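# Hang the ball-filled shallow basket level on the peg

## Task

Using its cord handle, hang the shallow basket on the stand's peg and get it as level as possible; the task counts as failed unless all of the balls finish inside the basket.

## Robot and tools

Robot and scene. There are two arms. left_arm carries a left hand and sits on the +y side; right_arm carries a right hand. The names do not match image sides. Calibrated bases in the scene frame: left_arm (+0.025, +0.360, +0.019) m, quat_wxyz (+1.000, 0, 0, -0.025); right_arm (-0.012, -0.280, +0.031) m, quat_wxyz (+1.000, 0, 0, +0.003). A post fixed to the floor stands behind the arms. Loose objects may get short pushes from outside. Anything that drops off the table, or is set down off it and left, fails the task.

Frame. The scene frame has its origin at table-top height, midway between the arms' nominal bases. +z is up, +x points out over the table, +y toward left_arm. Every position (metres) and quaternion (wxyz) in results uses this frame. Printed values may be a few cm off, more when an arm is stretched.

Hand point. This point is fixed to the palm: 0.05 m in front of it and 0.15 m from the wrist face along the fingers. Its +z runs along straight fingers and +y out of the palm. +x runs across the palm away from the thumb on the right hand and toward the thumb on the left hand. Straight fingertips reach 0.06-0.07 m past the point, 0.06 m behind it along -y. A wrist bracket on the little-finger side can strike things. Weight and friction often leave the hand 1-3 cm (up to 5 cm) short of the command, usually low. That alone does not mean contact. Each step, commanded orientation is clipped to 40 degrees from the measured one.

execute_actions(actions, cameras). actions is a list of actions. Each action is a table of up to 15 rows, one row per 1/30 s step. If there are fewer rows, the last row is held until step 15. Each row is one flat list of 28 numbers in [-1, 1] covering both arms. First come left_arm dx, dy, dz, rx, ry, rz. Then come the left hand's little, ring, middle, index, thumb_bend, thumb_turn, force_limit, speed. The same 14 for right_arm follow. dx..rz are offsets, not poses. They count from that arm's Hand target at the start of the action, along scene-frame axes, and every row counts from that same start. Turns are about the Hand target's position, and rx, ry, rz form one rotation vector. 1.0 equals 0.6 m or 180 degrees. A repeated offset moves the arm again, and all zeros asks nothing new of an arm. If a hand rests short of its target, send the remaining distance as an offset. To end a push, command back past the hand point.

Hand numbers are absolute motor targets. For fingers and thumb_bend, +1 is straight and -1 fully curled. For thumb_turn, +1 puts the thumb beside the palm and -1 puts it in front, opposite the fingers. force_limit maps -1 to +1 onto about 0-10 N at the fingertip (0-15 N for the two thumb motors). speed rises from near zero at -1 to full at +0.48 and stays full above that; full travel takes 0.49 s. To leave a hand unchanged, resend its last eight executed numbers. If none have been sent yet, use hand_measured plus hand_force_limit and hand_speed. For a gentle grip, close at speed -0.94 or lower. To squeeze harder, raise force_limit and send a target more closed than hand_measured. To loosen, send a target more open. With the thumb in front, the hand grips objects about 0.035-0.065 m thick, or a handle down to about 0.025 m. Thumb tip and index pad can pinch light items.

move(target, speed, blend, blocking, cameras). target is one 28-number row or a list of up to 15 rows. Every row is an offset from the same starting Hand targets, not from the row before. Hand numbers are sent at the first target or on arrival at later ones. speed is path top speed in m/s, from 0.002 to 4.3, default 0.25; turn rate is capped at twice that in rad/s. It can be one value or one per target. blend, in metres, rounds corners; 0 means stop at each target. A move lasts at most 10 s. It does not avoid obstacles, and faster moves stray and hit harder. blocking=false returns after about 0.5 s while the motion continues. The result adds a move: line: done, off_target, moving, held or fault, with limits such as paced (pose clipped) or held (steps withheld).

wait(seconds): 0 to 3600; runs the scene without new commands and returns early if a move ends. stop(): brakes the running move. zoom_image(camera, region): region [x0, y0, x1, y1] in pixels of the newest image, at most 504 by 504. Cameras: cam_head_left, cam_head_right, cam_high, cam_low, cam_left_wrist, cam_right_wrist, each 672x504. show_instructions(): shows the reference pages. finished_scene(scene=1): ends the scene for good, and the basket must stay hung without the robot.

Results. Hand target is the last commanded pose after clipping. hand_measured, hand_stopped_by (moving, target, force, stalled, fault) and hand_load_n list six values in motor order. Load is positive when the finger is pushed open, and a lost grip shows as load near 0. Joint torques and velocities, motor temperatures and some step positions also appear.

Avoid: drops of even millimetres, releasing moving parts, fast collisions, hard pushes on fixed or heavy things, and arms or hands pressing each other. Never close one hand on the other's fingers. Avoid heavy finger loads and long holds or stretched reaches that overheat motors. At 85 °C a MOTOR HOT line appears; at 100 °C the arm drops for 30-60 s.

Each tool is called after "Call:" as name(argument=value, ...) on one line, values as JSON.

Reference images:

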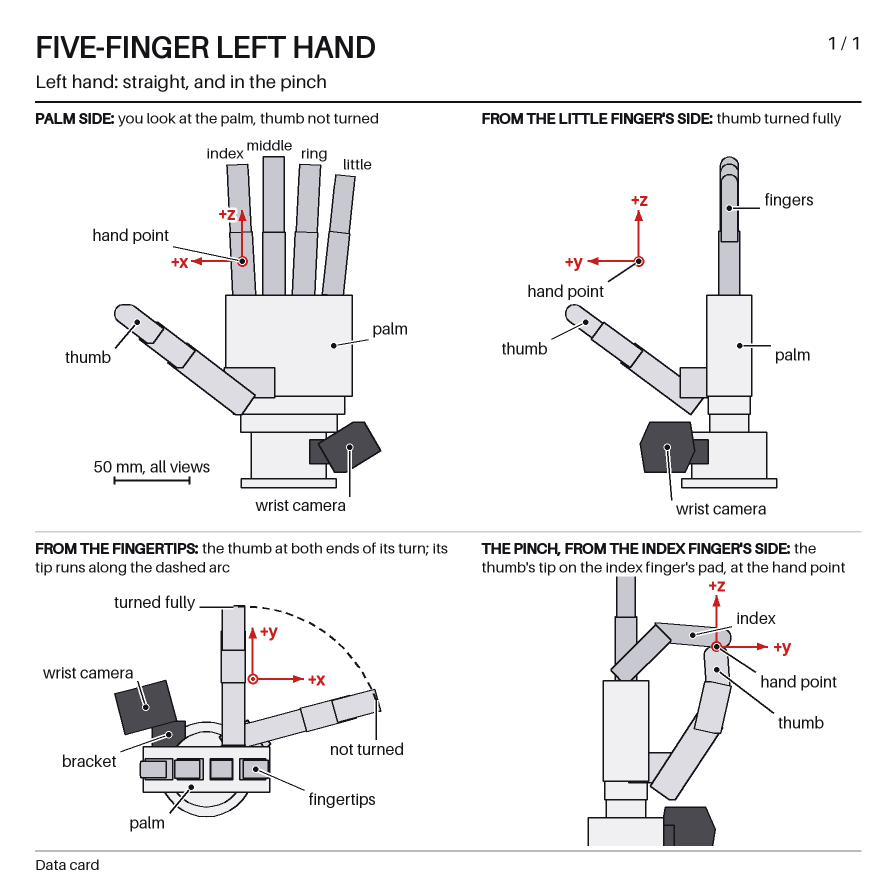

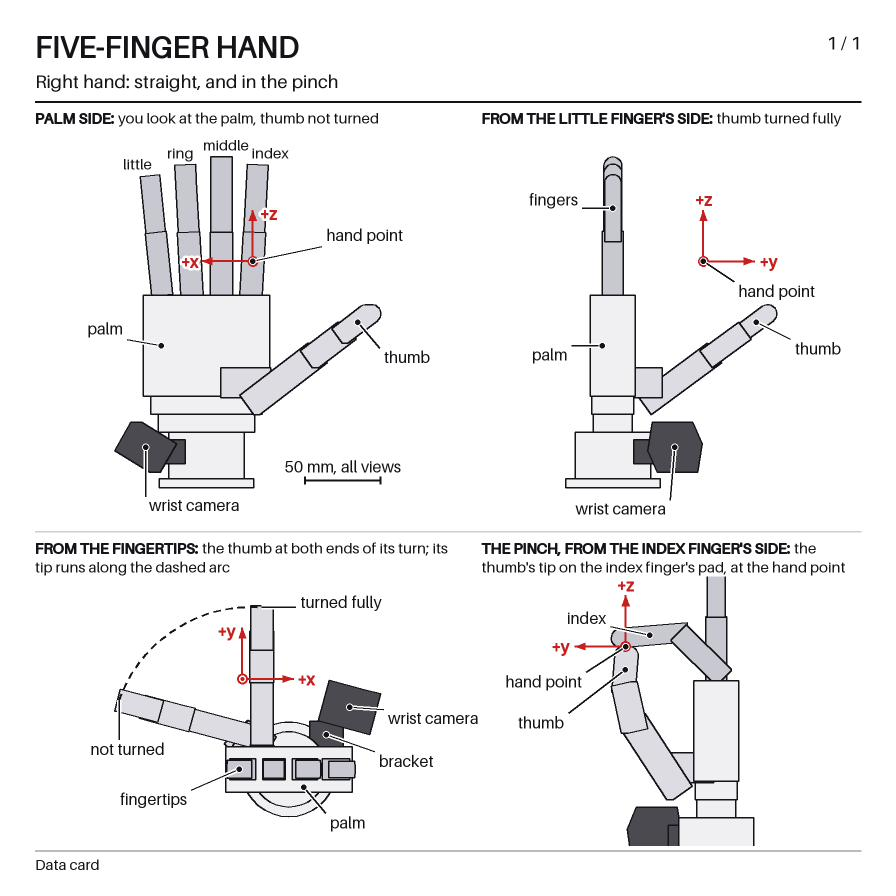

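## Session

Call:
execute_actions(actions=[])

Scene clock: 0.00 s.
left_arm: end_effector_position=(+0.5124, +0.3147, +0.3426) hand_measured=(+1.000, +1.000, +1.000, +1.000, +1.000, +1.000) hand_load_n=(+0.0, +0.0, +0.0, +0.0, +0.0, +0.0) hand_stopped_by=(target, target, target, target, target, target) hand_force_limit=0.00 hand_speed=-0.80 end_effector_quat_wxyz=(-0.180, +0.714, -0.568, +0.367) | right_arm: end_effector_position=(+0.4888, -0.3841, +0.2931) hand_measured=(+1.000, +1.000, +1.000, +1.000, +1.000, +1.000) hand_load_n=(+0.0, +0.0, +0.0, +0.0, -0.5, +0.0) hand_stopped_by=(target, target, target, target, target, target) hand_force_limit=0.00 hand_speed=-0.80 end_effector_quat_wxyz=(+0.334, +0.683, -0.080, +0.645)
Joint positions: left_arm=[0.136 1.206 1.274 -0.819 0.224 -0.239] | right_arm=[0.154 1.412 0.659 0.828 0.753 -1.984]
Joint velocities: within noise
Joint torques (N m): no reading
Motor temperatures (°C): left_arm=[30 25 31 27 30 29] | right_arm=[33 28 29 35 30 31]
Heat: left arm: hottest elbow 31 °C; right arm: hottest wrist pitch 35 °C.
Hand target: left_arm +0.5171, +0.3151, +0.3516; -0.186, +0.711, -0.567, +0.373 | right_arm +0.4934, -0.3833, +0.3030; +0.332, +0.676, -0.085, +0.653

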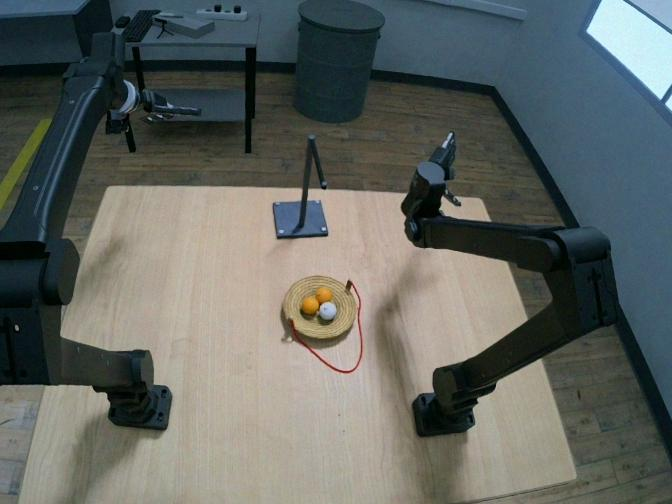

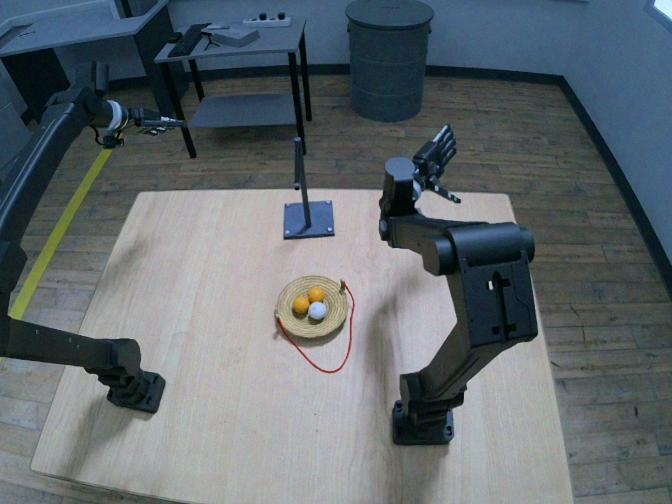

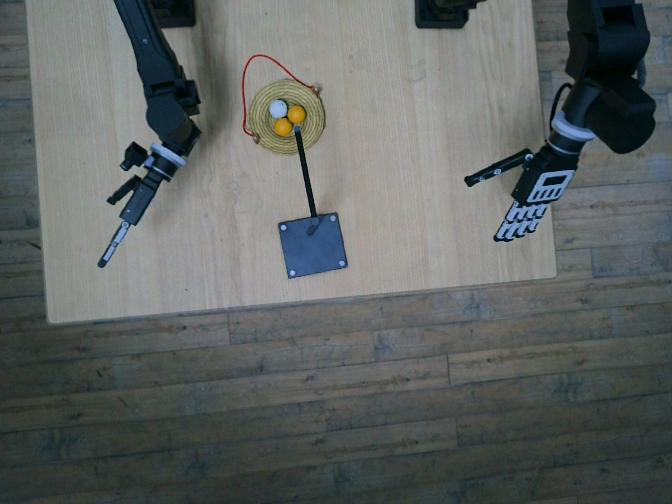

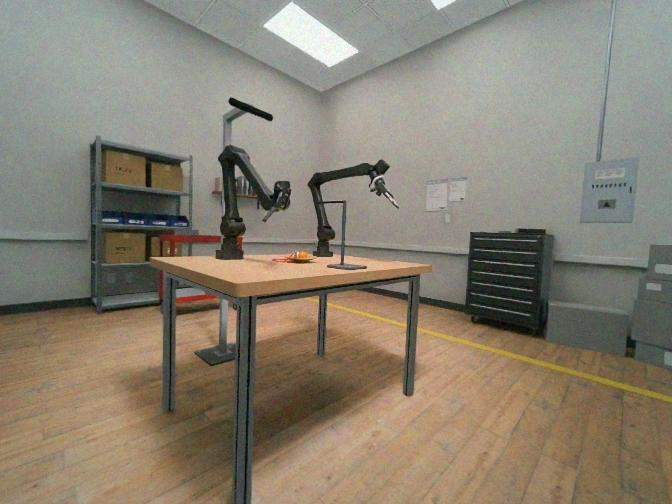

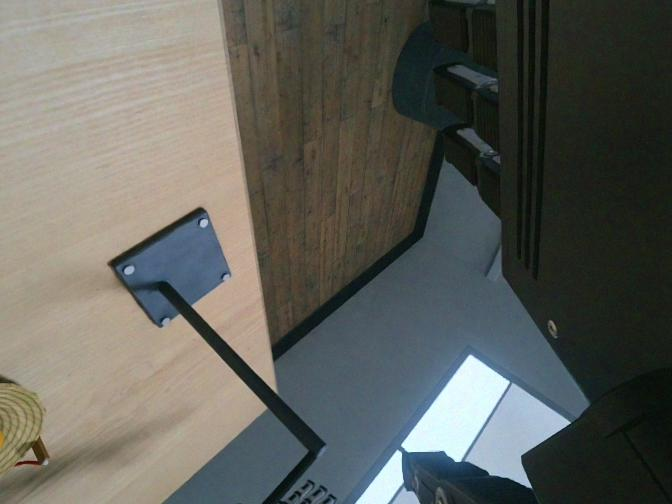

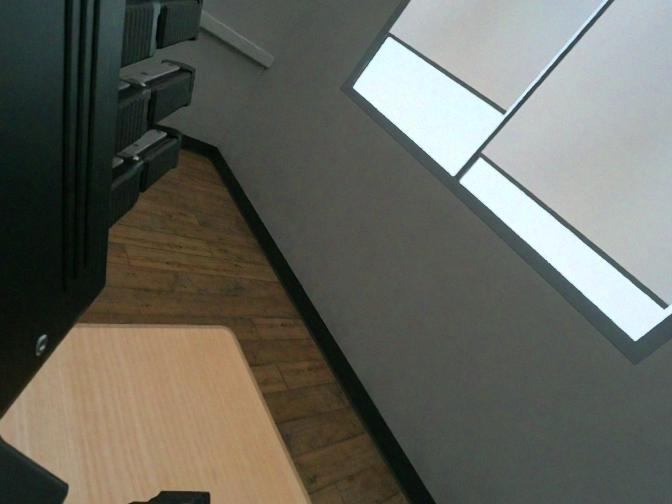

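Call:
zoom_image(camera="cam_high", region=[200, 20, 400, 300])

Call:
zoom_image(camera="cam_head_left", region=[240, 120, 420, 390])

Call:
zoom_image(camera="cam_head_right", region=[230, 120, 410, 390])

Call:
zoom_image(camera="cam_low", region=[220, 180, 420, 300])

Scaled by 1.800 from the camera's image (finer frame: 960x720).

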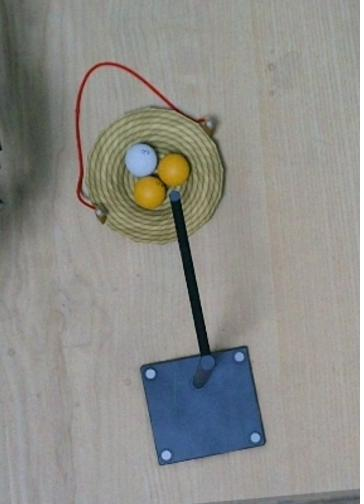

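Scaled by 1.867 from the camera's image (finer frame: 960x720).

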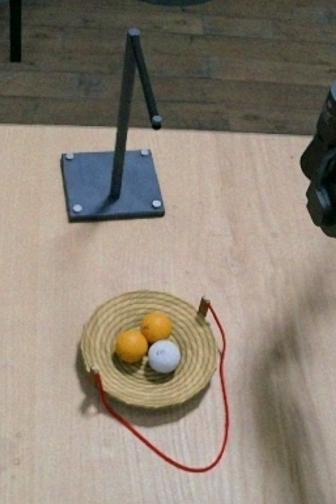

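Scaled by 1.867 from the camera's image (finer frame: 960x720).

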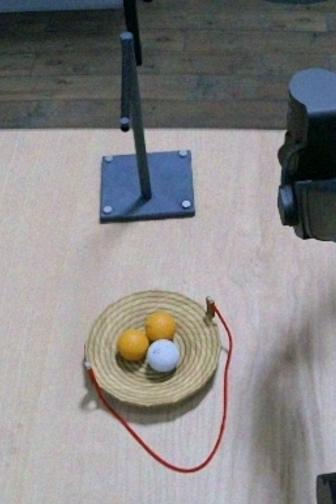

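Scaled by 2.520 from the camera's image (finer frame: 960x720).

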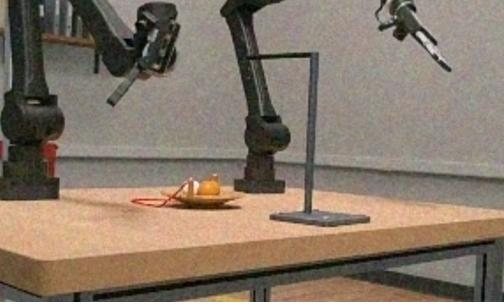

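Call:
zoom_image(camera="cam_high", region=[230, 40, 350, 170])

Call:
zoom_image(camera="cam_head_left", region=[270, 260, 380, 390])

Call:
zoom_image(camera="cam_head_right", region=[260, 260, 370, 390])

Call:
zoom_image(camera="cam_low", region=[260, 190, 380, 280])

Scaled by 3.877 from the camera's image (finer frame: 960x720).

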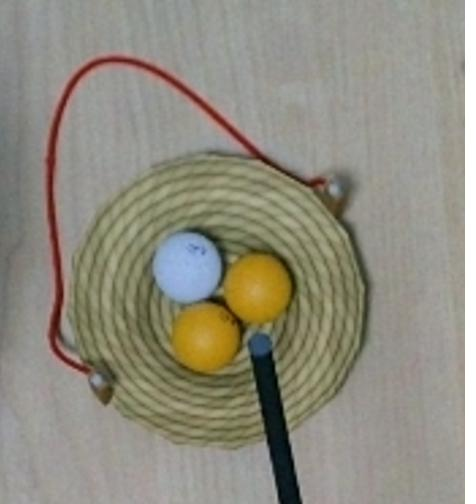

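Scaled by 3.877 from the camera's image (finer frame: 960x720).

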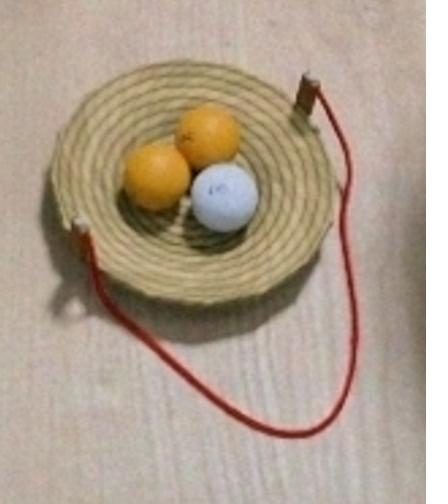

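Scaled by 3.877 from the camera's image (finer frame: 960x720).

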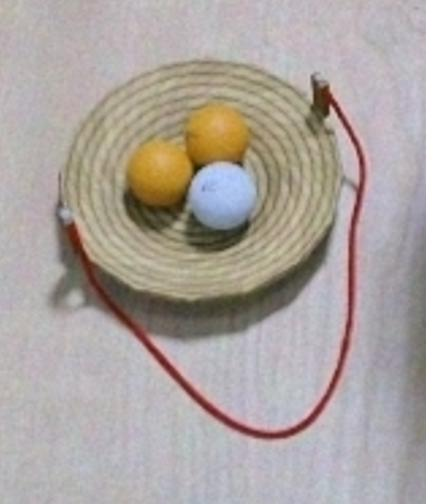

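Scaled by 4.200 from the camera's image (finer frame: 960x720).

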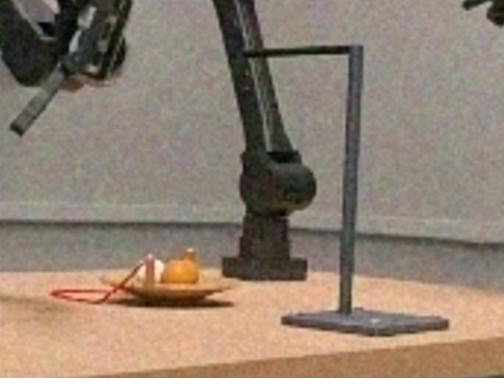

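Call:
move(target=[0,0,0,0,0,0,1,1,1,1,1,1,0,-0.8,-0.405,0.388,-0.088,0.566,0.181,0.046,1,1,1,1,1,1,0,-0.8], cameras=["all"])

Scene clock: 271.30 s.
left_arm: end_effector_position=(+0.5124, +0.3147, +0.3426) hand_measured=(+1.000, +1.000, +1.000, +1.000, +1.000, +1.000) hand_load_n=(+0.0, +0.0, +0.0, +0.0, +0.0, +0.0) hand_stopped_by=(target, target, target, target, target, target) hand_force_limit=0.00 hand_speed=-0.80 end_effector_quat_wxyz=(-0.180, +0.714, -0.568, +0.367) | right_arm: end_effector_position=(+0.2509, -0.1492, +0.2506) hand_measured=(+1.000, +1.000, +1.000, +1.000, +1.000, +1.000) hand_load_n=(+0.0, +0.0, +0.0, -0.5, +0.0, +0.0) hand_stopped_by=(target, target, target, target, target, target) hand_force_limit=0.00 hand_speed=-0.80 end_effector_quat_wxyz=(-0.337, +0.825, -0.417, +0.179)
Joint positions: left_arm=[0.136 1.206 1.274 -0.819 0.224 -0.239] | right_arm=[0.249 0.707 0.777 -0.89 -0.251 -0.281]
Joint torques (N m): left_arm=[0.21 -12.28 11.03 1.98 0.13 -0.02] | right_arm=[0.97 -4.37 8.98 2.18 -0.37 0.22]
Motor temperatures (°C): left_arm=[30 27 43 27 29 28] | right_arm=[32 29 36 35 30 30]
Heat: left arm: hottest elbow 43 °C; right arm: hottest elbow 36 °C.
Hand target: left_arm +0.5171, +0.3151, +0.3516; -0.186, +0.711, -0.567, +0.373 | right_arm +0.2503, -0.1506, +0.2501; -0.340, +0.819, -0.427, +0.178
Off the commanded pose: left_arm 0.010 m, 1 deg | right_arm 0.001 m, 1 deg.
move: done

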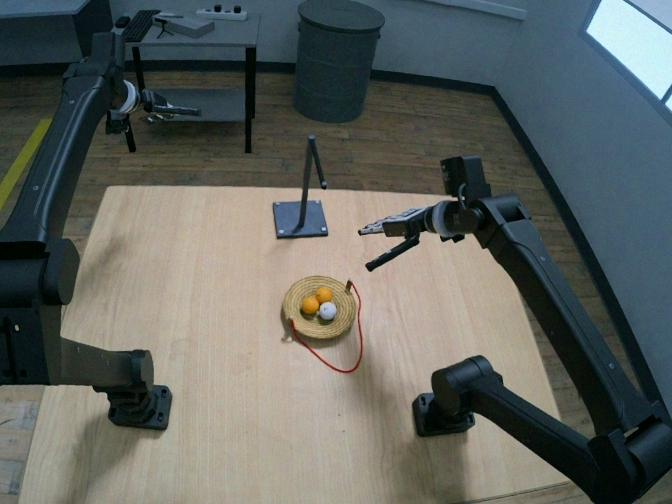

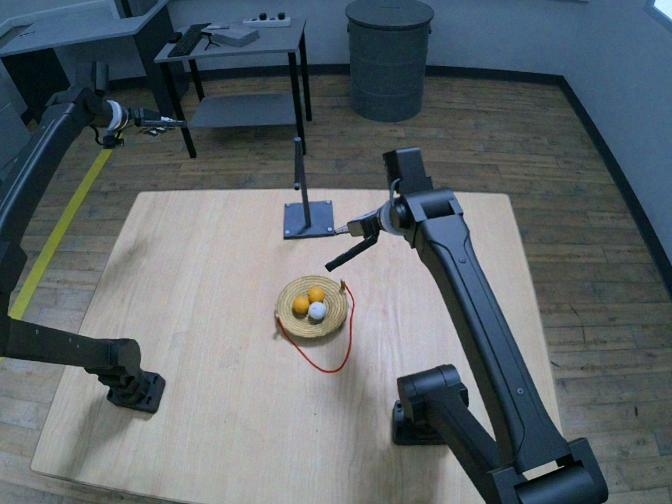

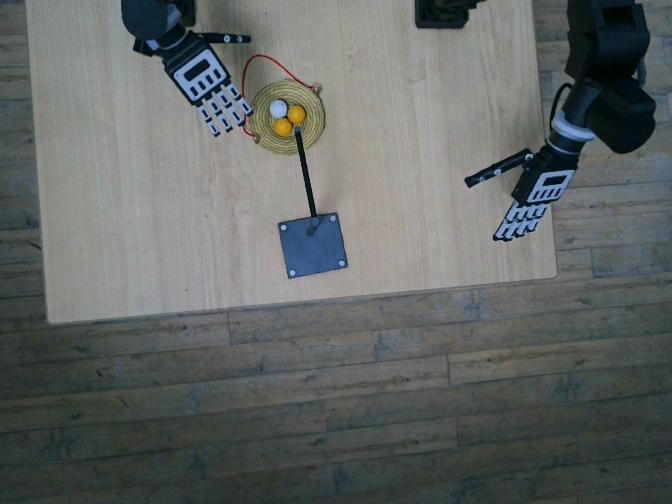

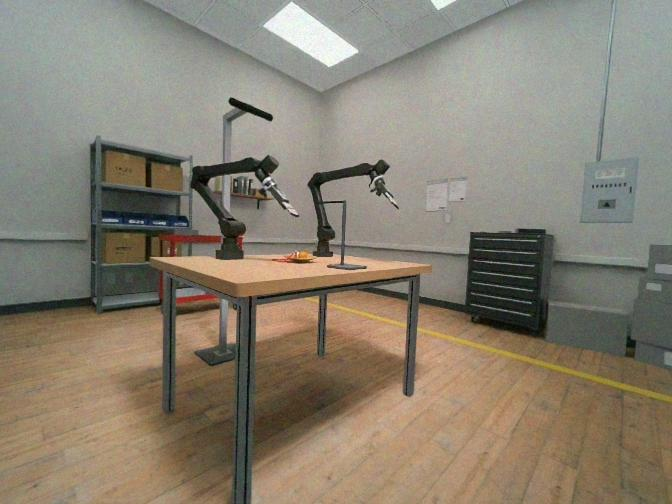

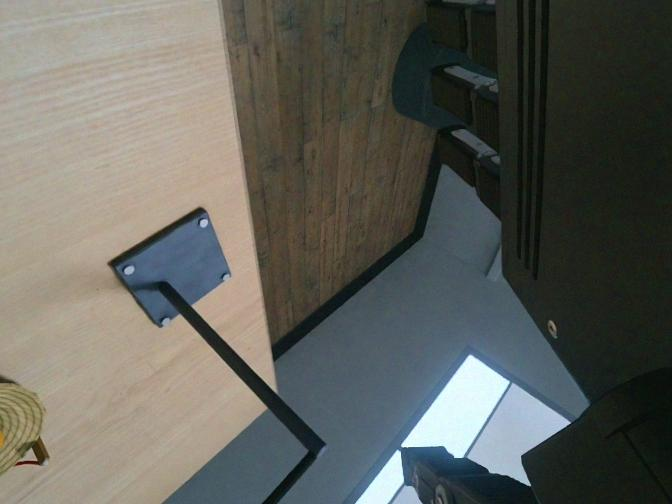

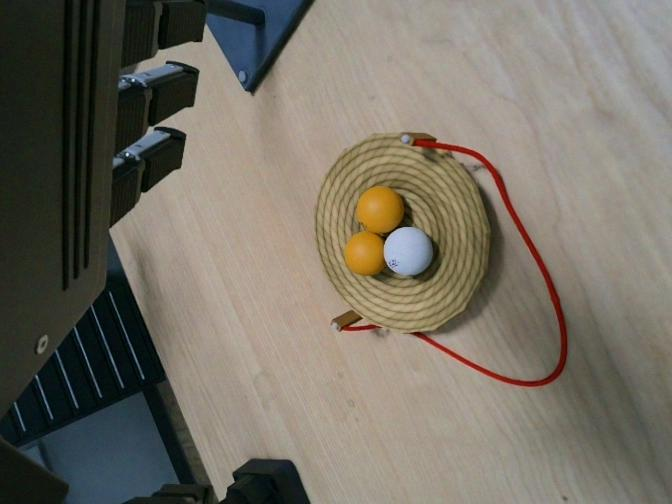

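Call:
zoom_image(camera="cam_right_wrist", region=[300, 110, 600, 410])

Scaled by 1.680 from the camera's image (finer frame: 960x720).

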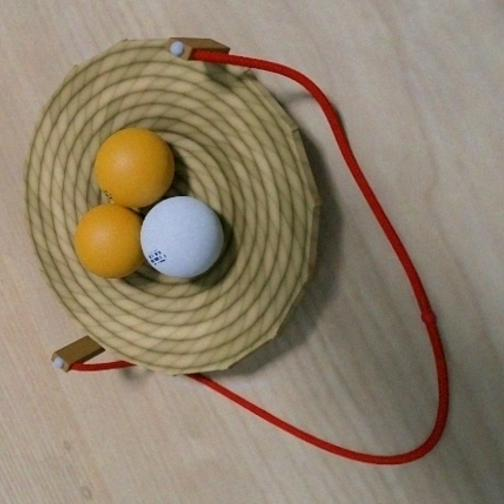

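Call:
move(target=[0,0,0,0,0,0,1,1,1,1,1,1,0,-0.8,-0.2005,0.051,-0.2168,-0.0346,0.0435,0.0389,-0.9,-0.9,-0.2,-0.2,1,-1,0,-0.3], cameras=["cam_right_wrist","cam_head_left","cam_head_right"])

Scene clock: 411.90 s.
left_arm: end_effector_position=(+0.5124, +0.3147, +0.3426) hand_measured=(+1.000, +1.000, +1.000, +1.000, +1.000, +1.000) hand_load_n=(+0.0, -0.5, +0.0, +0.0, -0.5, +0.0) hand_stopped_by=(target, target, target, target, target, target) hand_force_limit=0.00 hand_speed=-0.80 end_effector_quat_wxyz=(-0.180, +0.714, -0.568, +0.367) | right_arm: end_effector_position=(+0.1279, -0.1240, +0.1176) hand_measured=(-0.900, -0.900, -0.200, -0.200, +1.000, -1.000) hand_load_n=(+0.0, +0.0, +0.0, +0.0, +0.0, +0.0) hand_stopped_by=(target, target, target, target, target, target) hand_force_limit=0.00 hand_speed=-0.30 end_effector_quat_wxyz=(-0.267, +0.875, -0.384, +0.120)
Joint positions: left_arm=[0.136 1.206 1.274 -0.819 0.224 -0.239] | right_arm=[0.68 0.524 0.431 -0.884 -0.026 -0.049]
Joint torques (N m): left_arm=[0.09 -12.1 11.02 1.96 0.14 -0.03] | right_arm=[2.61 -1.96 9.22 2.48 0.16 0.17]
Heat: left arm: hottest elbow 44 °C; right arm: hottest elbow 36 °C.
Hand target: left_arm +0.5171, +0.3151, +0.3516; -0.186, +0.711, -0.567, +0.373 | right_arm +0.1300, -0.1199, +0.1200; -0.275, +0.871, -0.388, +0.123
Off the commanded pose: left_arm 0.010 m, 1 deg | right_arm 0.005 m, 1 deg.
move: done
Images, in order (width x height): cam_head_left 672x504, cam_head_right 672x504, cam_right_wrist 672x504.

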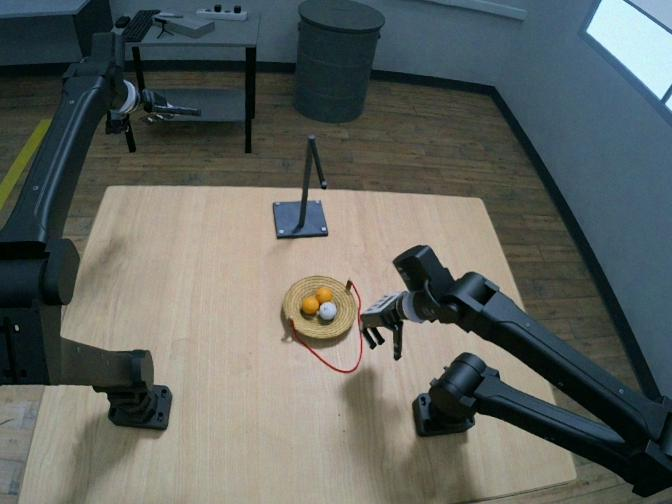

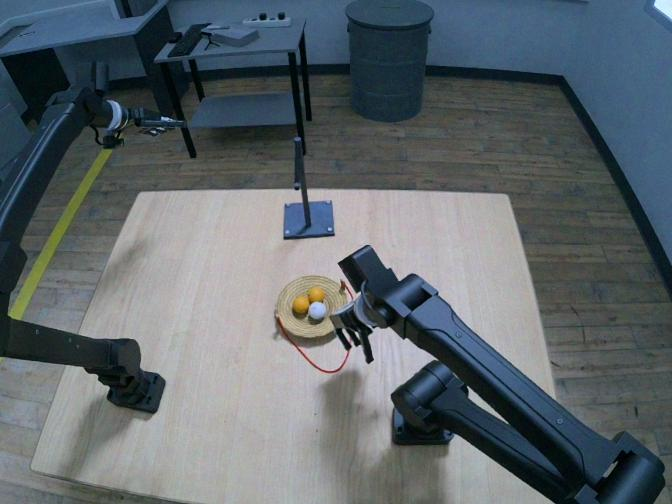

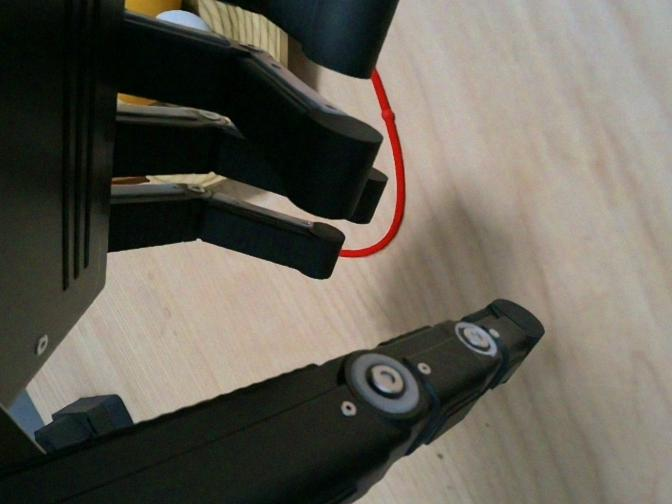

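Call:
move(target=[0,0,0,0,0,0,1,1,1,1,1,1,0,-0.8,0,0,0,0,0,0,-1,-1,-0.2,-0.2,0.25,-1,-0.5,-0.3], cameras=["cam_right_wrist"])

Scene clock: 429.60 s.
left_arm: end_effector_position=(+0.5124, +0.3147, +0.3426) hand_measured=(+1.000, +1.000, +1.000, +1.000, +1.000, +1.000) hand_load_n=(+0.0, +0.0, +0.0, +0.0, -0.5, +0.0) hand_stopped_by=(target, target, target, target, target, target) hand_force_limit=0.00 hand_speed=-0.80 end_effector_quat_wxyz=(-0.180, +0.714, -0.568, +0.367) | right_arm: end_effector_position=(+0.1279, -0.1240, +0.1176) hand_measured=(-1.000, -1.000, -0.200, -0.200, +0.250, -1.000) hand_load_n=(+0.0, +0.0, +0.0, +0.0, +0.0, +0.0) hand_stopped_by=(target, target, target, target, target, target) hand_force_limit=-0.50 hand_speed=-0.30 end_effector_quat_wxyz=(-0.267, +0.875, -0.384, +0.120)
Joint positions: left_arm=[0.136 1.206 1.274 -0.819 0.224 -0.239] | right_arm=[0.68 0.524 0.431 -0.884 -0.026 -0.049]
Joint torques (N m): left_arm=[0.15 -12.1 11.04 1.95 0.12 -0.03] | right_arm=[2.61 -1.96 9.22 2.48 0.16 0.18]
Heat: left arm: hottest elbow 45 °C; right arm: hottest elbow 37 °C.
Hand target: left_arm +0.5171, +0.3151, +0.3516; -0.186, +0.711, -0.567, +0.373 | right_arm +0.1300, -0.1199, +0.1200; -0.275, +0.871, -0.388, +0.123
Off the commanded pose: left_arm 0.010 m, 1 deg | right_arm 0.005 m, 1 deg.
move: done

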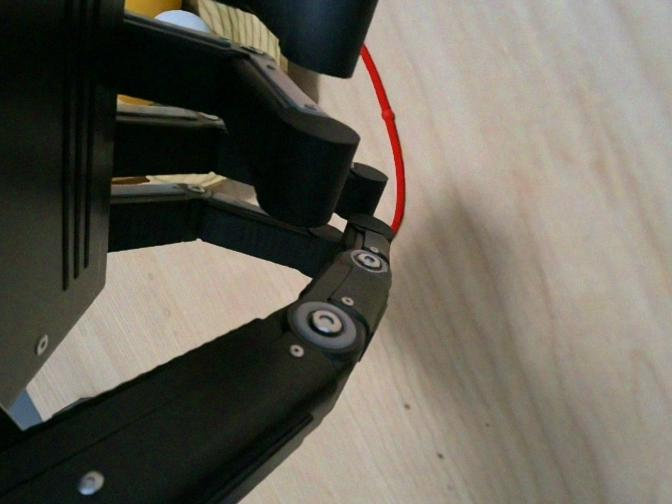

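Call:
move(target=[0,0,0,0,0,0,1,1,1,1,1,1,0,-0.8,0,0,-0.1167,0,0,0,-1,-1,-0.2,-0.2,1,-1,-0.5,-0.3], speed=0.1, cameras=["cam_right_wrist","cam_head_right"])

Scene clock: 452.83 s.
left_arm: end_effector_position=(+0.5124, +0.3147, +0.3426) hand_measured=(+1.000, +1.000, +1.000, +1.000, +1.000, +1.000) hand_load_n=(+0.0, +0.0, +0.0, +0.0, +0.0, +0.0) hand_stopped_by=(target, target, target, target, target, target) hand_force_limit=0.00 hand_speed=-0.80 end_effector_quat_wxyz=(-0.180, +0.714, -0.568, +0.367) | right_arm: end_effector_position=(+0.1297, -0.1226, +0.0512) hand_measured=(-1.000, -1.000, -0.200, -0.200, +1.000, -1.000) hand_load_n=(+0.0, +0.0, +0.0, +0.0, +0.0, +0.0) hand_stopped_by=(target, target, target, target, target, target) hand_force_limit=-0.50 hand_speed=-0.30 end_effector_quat_wxyz=(-0.272, +0.874, -0.384, +0.123)
Joint positions: left_arm=[0.136 1.206 1.274 -0.819 0.224 -0.239] | right_arm=[0.68 0.592 0.265 -0.637 -0.026 -0.049]
Joint torques (N m): left_arm=[0.15 -12.1 11.04 1.94 0.13 -0.03] | right_arm=[2.67 -1.55 8.44 2.51 0.17 0.18]
Heat: left arm: hottest elbow 45 °C; right arm: hottest elbow 38 °C.
Hand target: left_arm +0.5171, +0.3151, +0.3516; -0.186, +0.711, -0.567, +0.373 | right_arm +0.1301, -0.1199, +0.0501; -0.275, +0.871, -0.388, +0.123
Off the commanded pose: left_arm 0.010 m, 1 deg | right_arm 0.003 m, 1 deg.
move: done
Images, in order (width x height): cam_head_right 672x504, cam_right_wrist 672x504.

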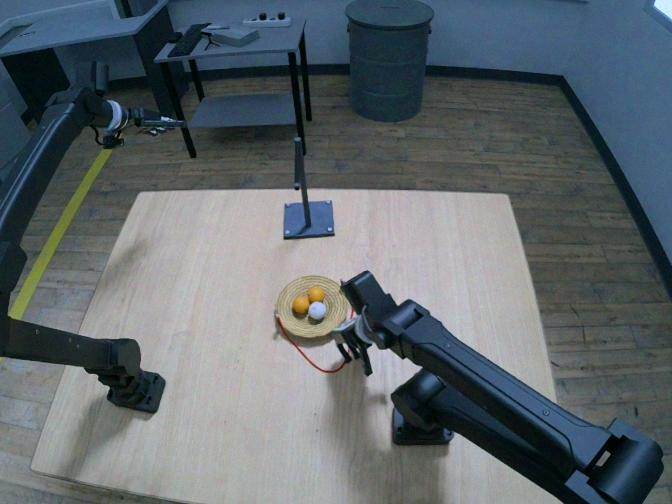

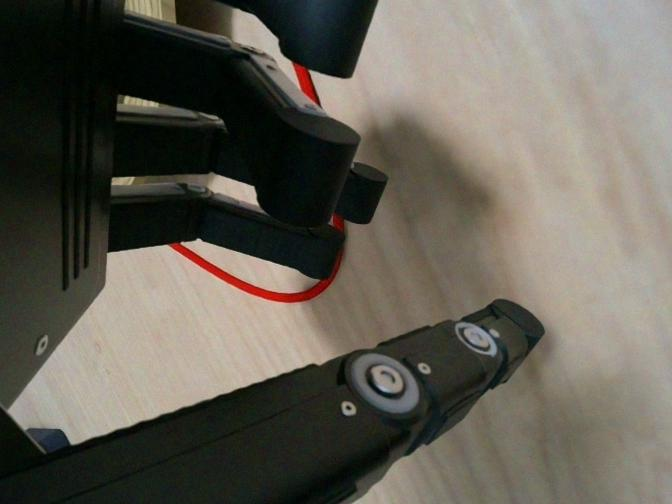

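Call:
zoom_image(camera="cam_head_right", region=[270, 270, 400, 400])

Call:
execute_actions(actions=[], cameras=["cam_high", "cam_head_left"])

Call:
zoom_image(camera="cam_high", region=[160, 0, 360, 170])

Call:
zoom_image(camera="cam_head_left", region=[280, 260, 430, 400])

Scaled by 3.877 from the camera's image (finer frame: 960x720).

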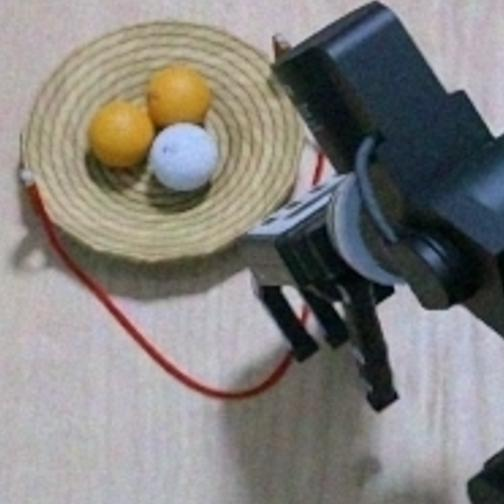

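Scene clock: 512.70 s.
left_arm: end_effector_position=(+0.5124, +0.3147, +0.3426) hand_measured=(+1.000, +1.000, +1.000, +1.000, +1.000, +1.000) hand_load_n=(+0.0, +0.0, +0.0, +0.0, -0.5, +0.0) hand_stopped_by=(target, target, target, target, target, target) hand_force_limit=0.00 hand_speed=-0.80 end_effector_quat_wxyz=(-0.180, +0.714, -0.568, +0.367) | right_arm: end_effector_position=(+0.1297, -0.1226, +0.0512) hand_measured=(-1.000, -1.000, -0.200, -0.200, +1.000, -1.000) hand_load_n=(+0.0, +0.0, +0.0, +0.0, +0.0, +0.0) hand_stopped_by=(target, target, target, target, target, target) hand_force_limit=-0.50 hand_speed=-0.30 end_effector_quat_wxyz=(-0.272, +0.874, -0.384, +0.123)
Joint positions: left_arm=[0.136 1.206 1.274 -0.819 0.224 -0.239] | right_arm=[0.68 0.592 0.265 -0.637 -0.026 -0.049]
Joint velocities: within noise
Joint torques (N m): left_arm=[0.21 -12.28 10.99 1.98 0.12 -0.02] | right_arm=[2.67 -1.55 8.44 2.5 0.17 0.18]
Motor temperatures (°C): left_arm=[30 28 45 27 28 27] | right_arm=[32 28 35 34 30 29]
Heat: left arm: hottest elbow 45 °C; right arm: hottest elbow 35 °C.
Hand target: left_arm +0.5171, +0.3151, +0.3516; -0.186, +0.711, -0.567, +0.373 | right_arm +0.1301, -0.1199, +0.0501; -0.275, +0.871, -0.388, +0.123
Off the commanded pose: left_arm 0.010 m, 1 deg | right_arm 0.003 m, 1 deg.
Images, in order (width x height): cam_head_left 672x504, cam_high 672x504.

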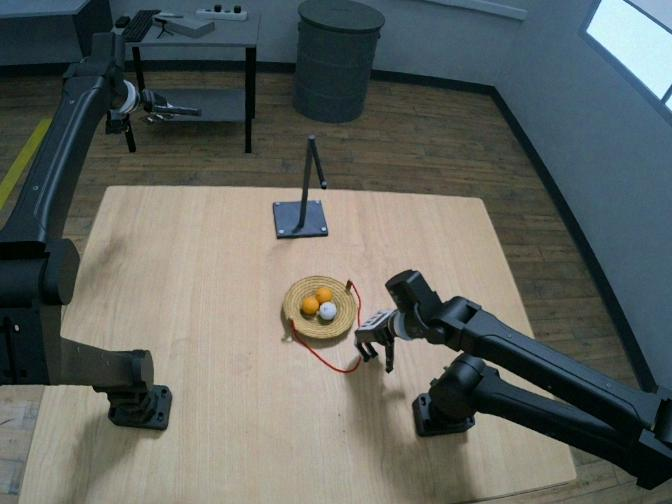

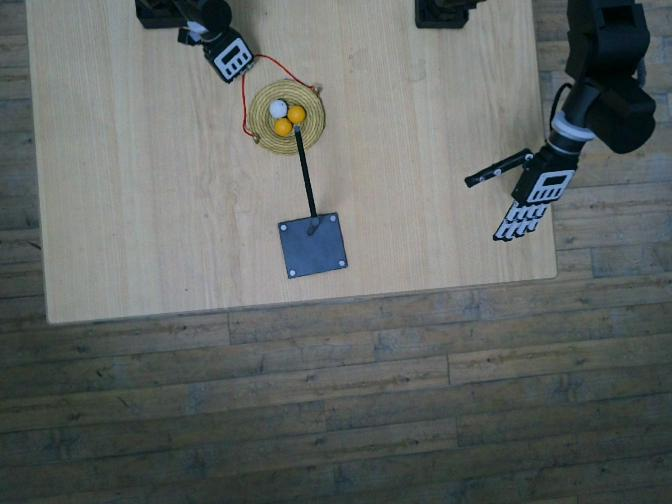

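Scaled by 2.520 from the camera's image (finer frame: 960x720).

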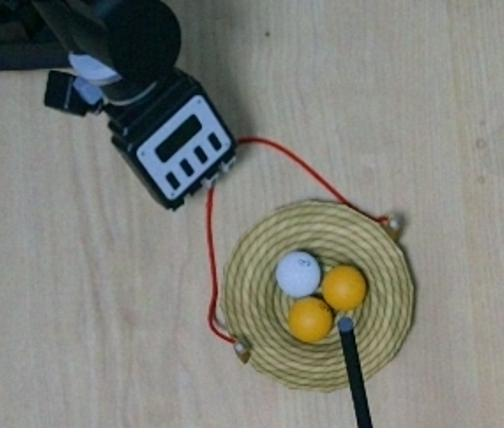

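Scaled by 3.360 from the camera's image (finer frame: 960x720).

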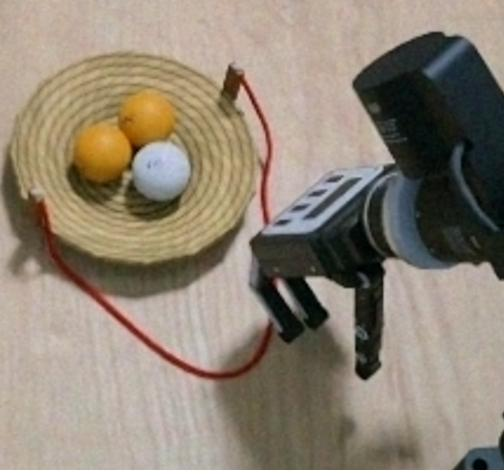

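Call:
move(target=[[0,0,0,0,0,0,1,1,1,1,1,1,0,-0.8,0,0.0617,0,0,0,0,-1,-1,-0.2,-0.2,1,-1,-0.5,-0.3],[0,0,0,0,0,0,1,1,1,1,1,1,0,-0.8,0,0.0617,-0.03,0,0,0,-1,-1,-0.2,-0.2,1,-1,-0.5,-0.3]], speed=0.1, cameras=["cam_right_wrist","cam_head_left"])

Call:
zoom_image(camera="cam_head_left", region=[280, 270, 430, 400])

Scene clock: 536.57 s.
left_arm: end_effector_position=(+0.5124, +0.3147, +0.3426) hand_measured=(+1.000, +1.000, +1.000, +1.000, +1.000, +1.000) hand_load_n=(+0.0, +0.0, +0.0, +0.0, +0.0, +0.0) hand_stopped_by=(target, target, target, target, target, target) hand_force_limit=0.00 hand_speed=-0.80 end_effector_quat_wxyz=(-0.180, +0.714, -0.568, +0.367) | right_arm: end_effector_position=(+0.1298, -0.0870, +0.0317) hand_measured=(-1.000, -1.000, -0.200, -0.200, +1.000, -1.000) hand_load_n=(+0.0, +0.0, +0.0, +0.0, +0.0, +0.0) hand_stopped_by=(target, target, target, target, target, target) hand_force_limit=-0.50 hand_speed=-0.30 end_effector_quat_wxyz=(-0.270, +0.874, -0.385, +0.123)
Joint positions: left_arm=[0.136 1.206 1.274 -0.819 0.224 -0.239] | right_arm=[0.839 0.783 0.265 -0.453 0.067 0.084]
Joint torques (N m): left_arm=[0.32 -12.1 11.04 1.95 0.12 -0.02] | right_arm=[2.9 -2.96 7.94 2.5 0.25 0.17]
Heat: left arm: hottest elbow 46 °C; right arm: hottest elbow 35 °C.
Hand target: left_arm +0.5171, +0.3151, +0.3516; -0.186, +0.711, -0.567, +0.373 | right_arm +0.1301, -0.0828, +0.0322; -0.275, +0.871, -0.388, +0.123
Off the commanded pose: left_arm 0.010 m, 1 deg | right_arm 0.004 m, 1 deg.
move: done
Images, in order (width x height): cam_head_left 672x504, cam_right_wrist 672x504.

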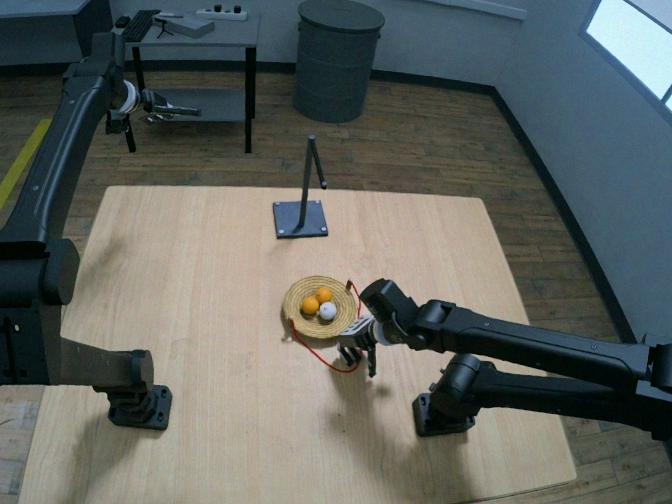

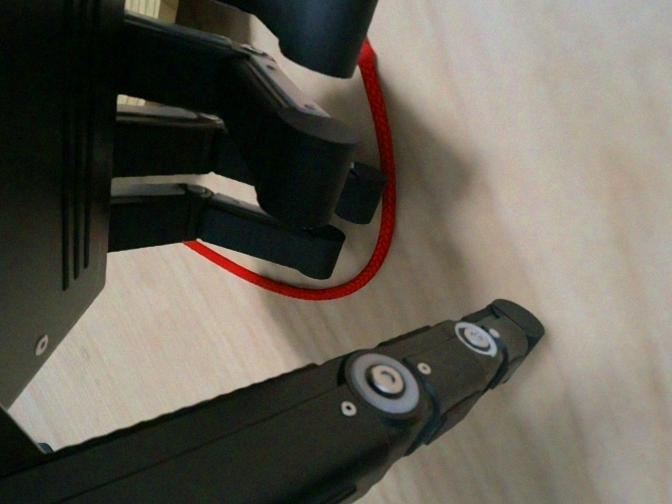

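Scaled by 3.360 from the camera's image (finer frame: 960x720).

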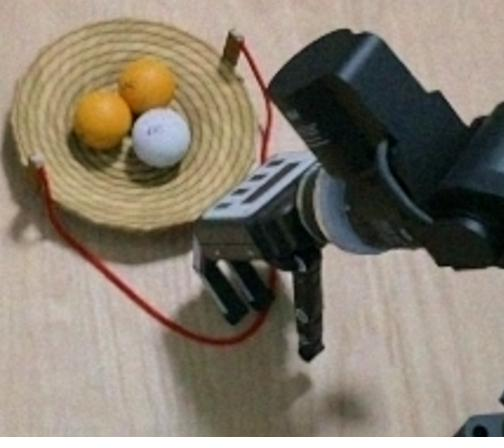

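Call:
move(target=[[0,0,0,0,0,0,1,1,1,1,1,1,0,-0.8,0.025,0.0067,0,0,0,0,-1,-1,-0.2,-0.2,1,-1,-0.5,-0.3],[0,0,0,0,0,0,1,1,1,1,1,1,0,-0.8,0.025,0.0067,-0.0203,0,0,0,-1,-1,-0.2,-0.2,1,-1,-0.5,-0.3]], speed=0.06, cameras=["cam_right_wrist","cam_head_left"])

Call:
zoom_image(camera="cam_right_wrist", region=[280, 100, 532, 352])

Scene clock: 566.53 s.
left_arm: end_effector_position=(+0.5124, +0.3147, +0.3426) hand_measured=(+1.000, +1.000, +1.000, +1.000, +1.000, +1.000) hand_load_n=(+0.0, +0.0, +0.0, +0.0, +0.0, +0.0) hand_stopped_by=(target, target, target, target, target, target) hand_force_limit=0.00 hand_speed=-0.80 end_effector_quat_wxyz=(-0.180, +0.714, -0.568, +0.367) | right_arm: end_effector_position=(+0.1400, -0.0795, +0.0220) hand_measured=(-1.000, -1.000, -0.202, -0.200, +1.000, -1.000) hand_load_n=(+0.0, +0.0, -12.5, +0.0, +0.0, +0.0) hand_stopped_by=(target, target, target, target, target, target) hand_force_limit=-0.50 hand_speed=-0.30 end_effector_quat_wxyz=(-0.274, +0.871, -0.391, +0.119)
Joint positions: left_arm=[0.136 1.206 1.274 -0.819 0.224 -0.239] | right_arm=[0.815 0.873 0.265 -0.358 0.048 0.079]
Joint torques (N m): left_arm=[0.26 -12.16 11.02 1.94 0.12 -0.02] | right_arm=[0.97 -2.55 7.6 2.99 -0.01 -0.17]
Heat: left arm: hottest elbow 46 °C; right arm: hottest elbow 35 °C.
Hand target: left_arm +0.5171, +0.3151, +0.3516; -0.186, +0.711, -0.567, +0.373 | right_arm +0.1451, -0.0788, +0.0199; -0.275, +0.871, -0.388, +0.123
Off the commanded pose: left_arm 0.010 m, 1 deg | right_arm 0.006 m, 1 deg.
move: done
Images, in order (width x height): cam_head_left 672x504, cam_right_wrist 672x504.

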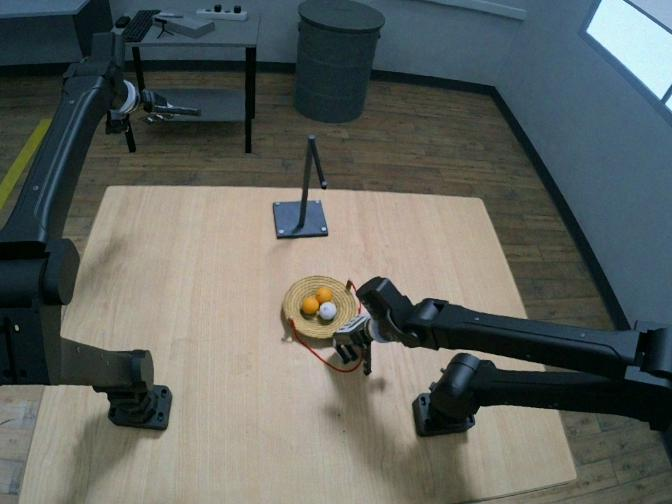

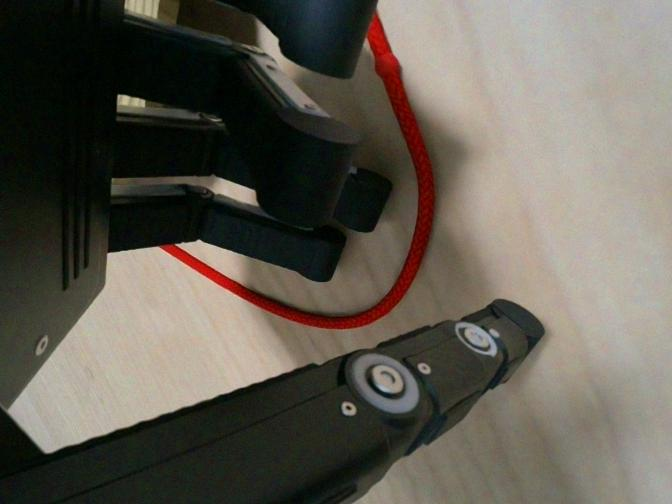

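Scaled by 2.000 from the camera's image (finer frame: 960x720).

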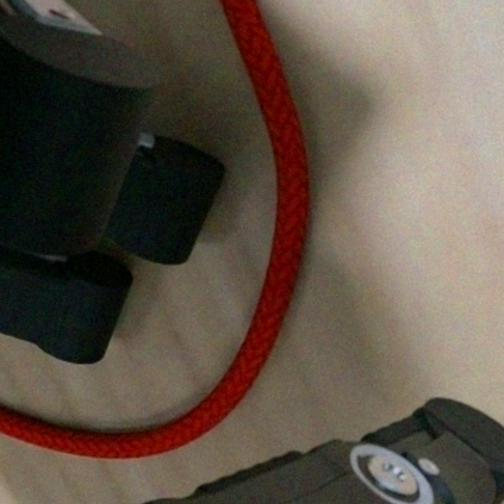

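Call:
move(target=[[0,0,0,0,0,0,1,1,1,1,1,1,0,-0.8,0,0,0.008,0,0,0,-1,-1,-0.3,-0.2,1,-1,-0.5,-0.3],[0,0,0,0,0,0,1,1,1,1,1,1,0,-0.8,0.0167,-0.0185,0.008,0,0,0,-1,-1,-0.3,-0.2,1,-1,-0.5,-0.3]], speed=0.05, cameras=["cam_right_wrist"])

Scene clock: 602.10 s.
left_arm: end_effector_position=(+0.5124, +0.3147, +0.3426) hand_measured=(+1.000, +1.000, +1.000, +1.000, +1.000, +1.000) hand_load_n=(+0.0, +0.0, +0.0, +0.0, +0.0, -0.5) hand_stopped_by=(target, target, target, target, target, target) hand_force_limit=0.00 hand_speed=-0.80 end_effector_quat_wxyz=(-0.180, +0.714, -0.568, +0.367) | right_arm: end_effector_position=(+0.1504, -0.0901, +0.0220) hand_measured=(-1.000, -1.000, -0.300, -0.200, +1.000, -1.000) hand_load_n=(+0.0, +0.0, +0.0, -0.5, +0.0, +0.0) hand_stopped_by=(target, target, target, target, target, target) hand_force_limit=-0.50 hand_speed=-0.30 end_effector_quat_wxyz=(-0.273, +0.870, -0.394, +0.119)
Joint positions: left_arm=[0.136 1.206 1.274 -0.819 0.224 -0.239] | right_arm=[0.735 0.873 0.265 -0.358 0.003 0.02]
Joint torques (N m): left_arm=[0.15 -12.1 11.03 1.96 0.13 -0.01] | right_arm=[1.14 -3.72 8.18 1.95 -0.1 -0.26]
Heat: left arm: hottest elbow 46 °C; right arm: hottest elbow 35 °C.
Hand target: left_arm +0.5171, +0.3151, +0.3516; -0.186, +0.711, -0.567, +0.373 | right_arm +0.1551, -0.0899, +0.0247; -0.275, +0.871, -0.388, +0.123
Off the commanded pose: left_arm 0.010 m, 1 deg | right_arm 0.006 m, 1 deg.
move: done

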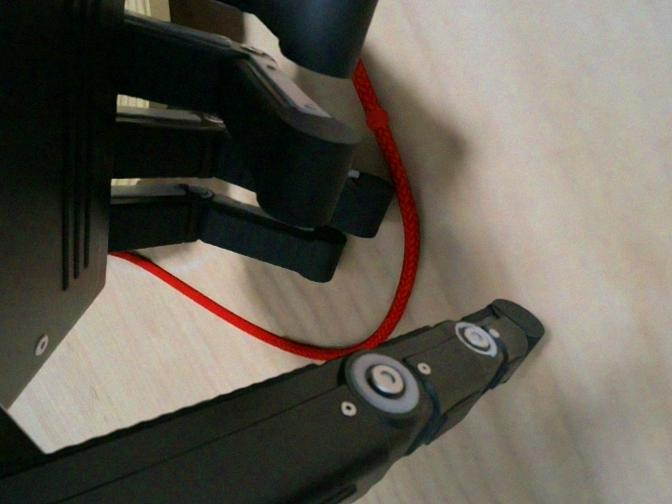

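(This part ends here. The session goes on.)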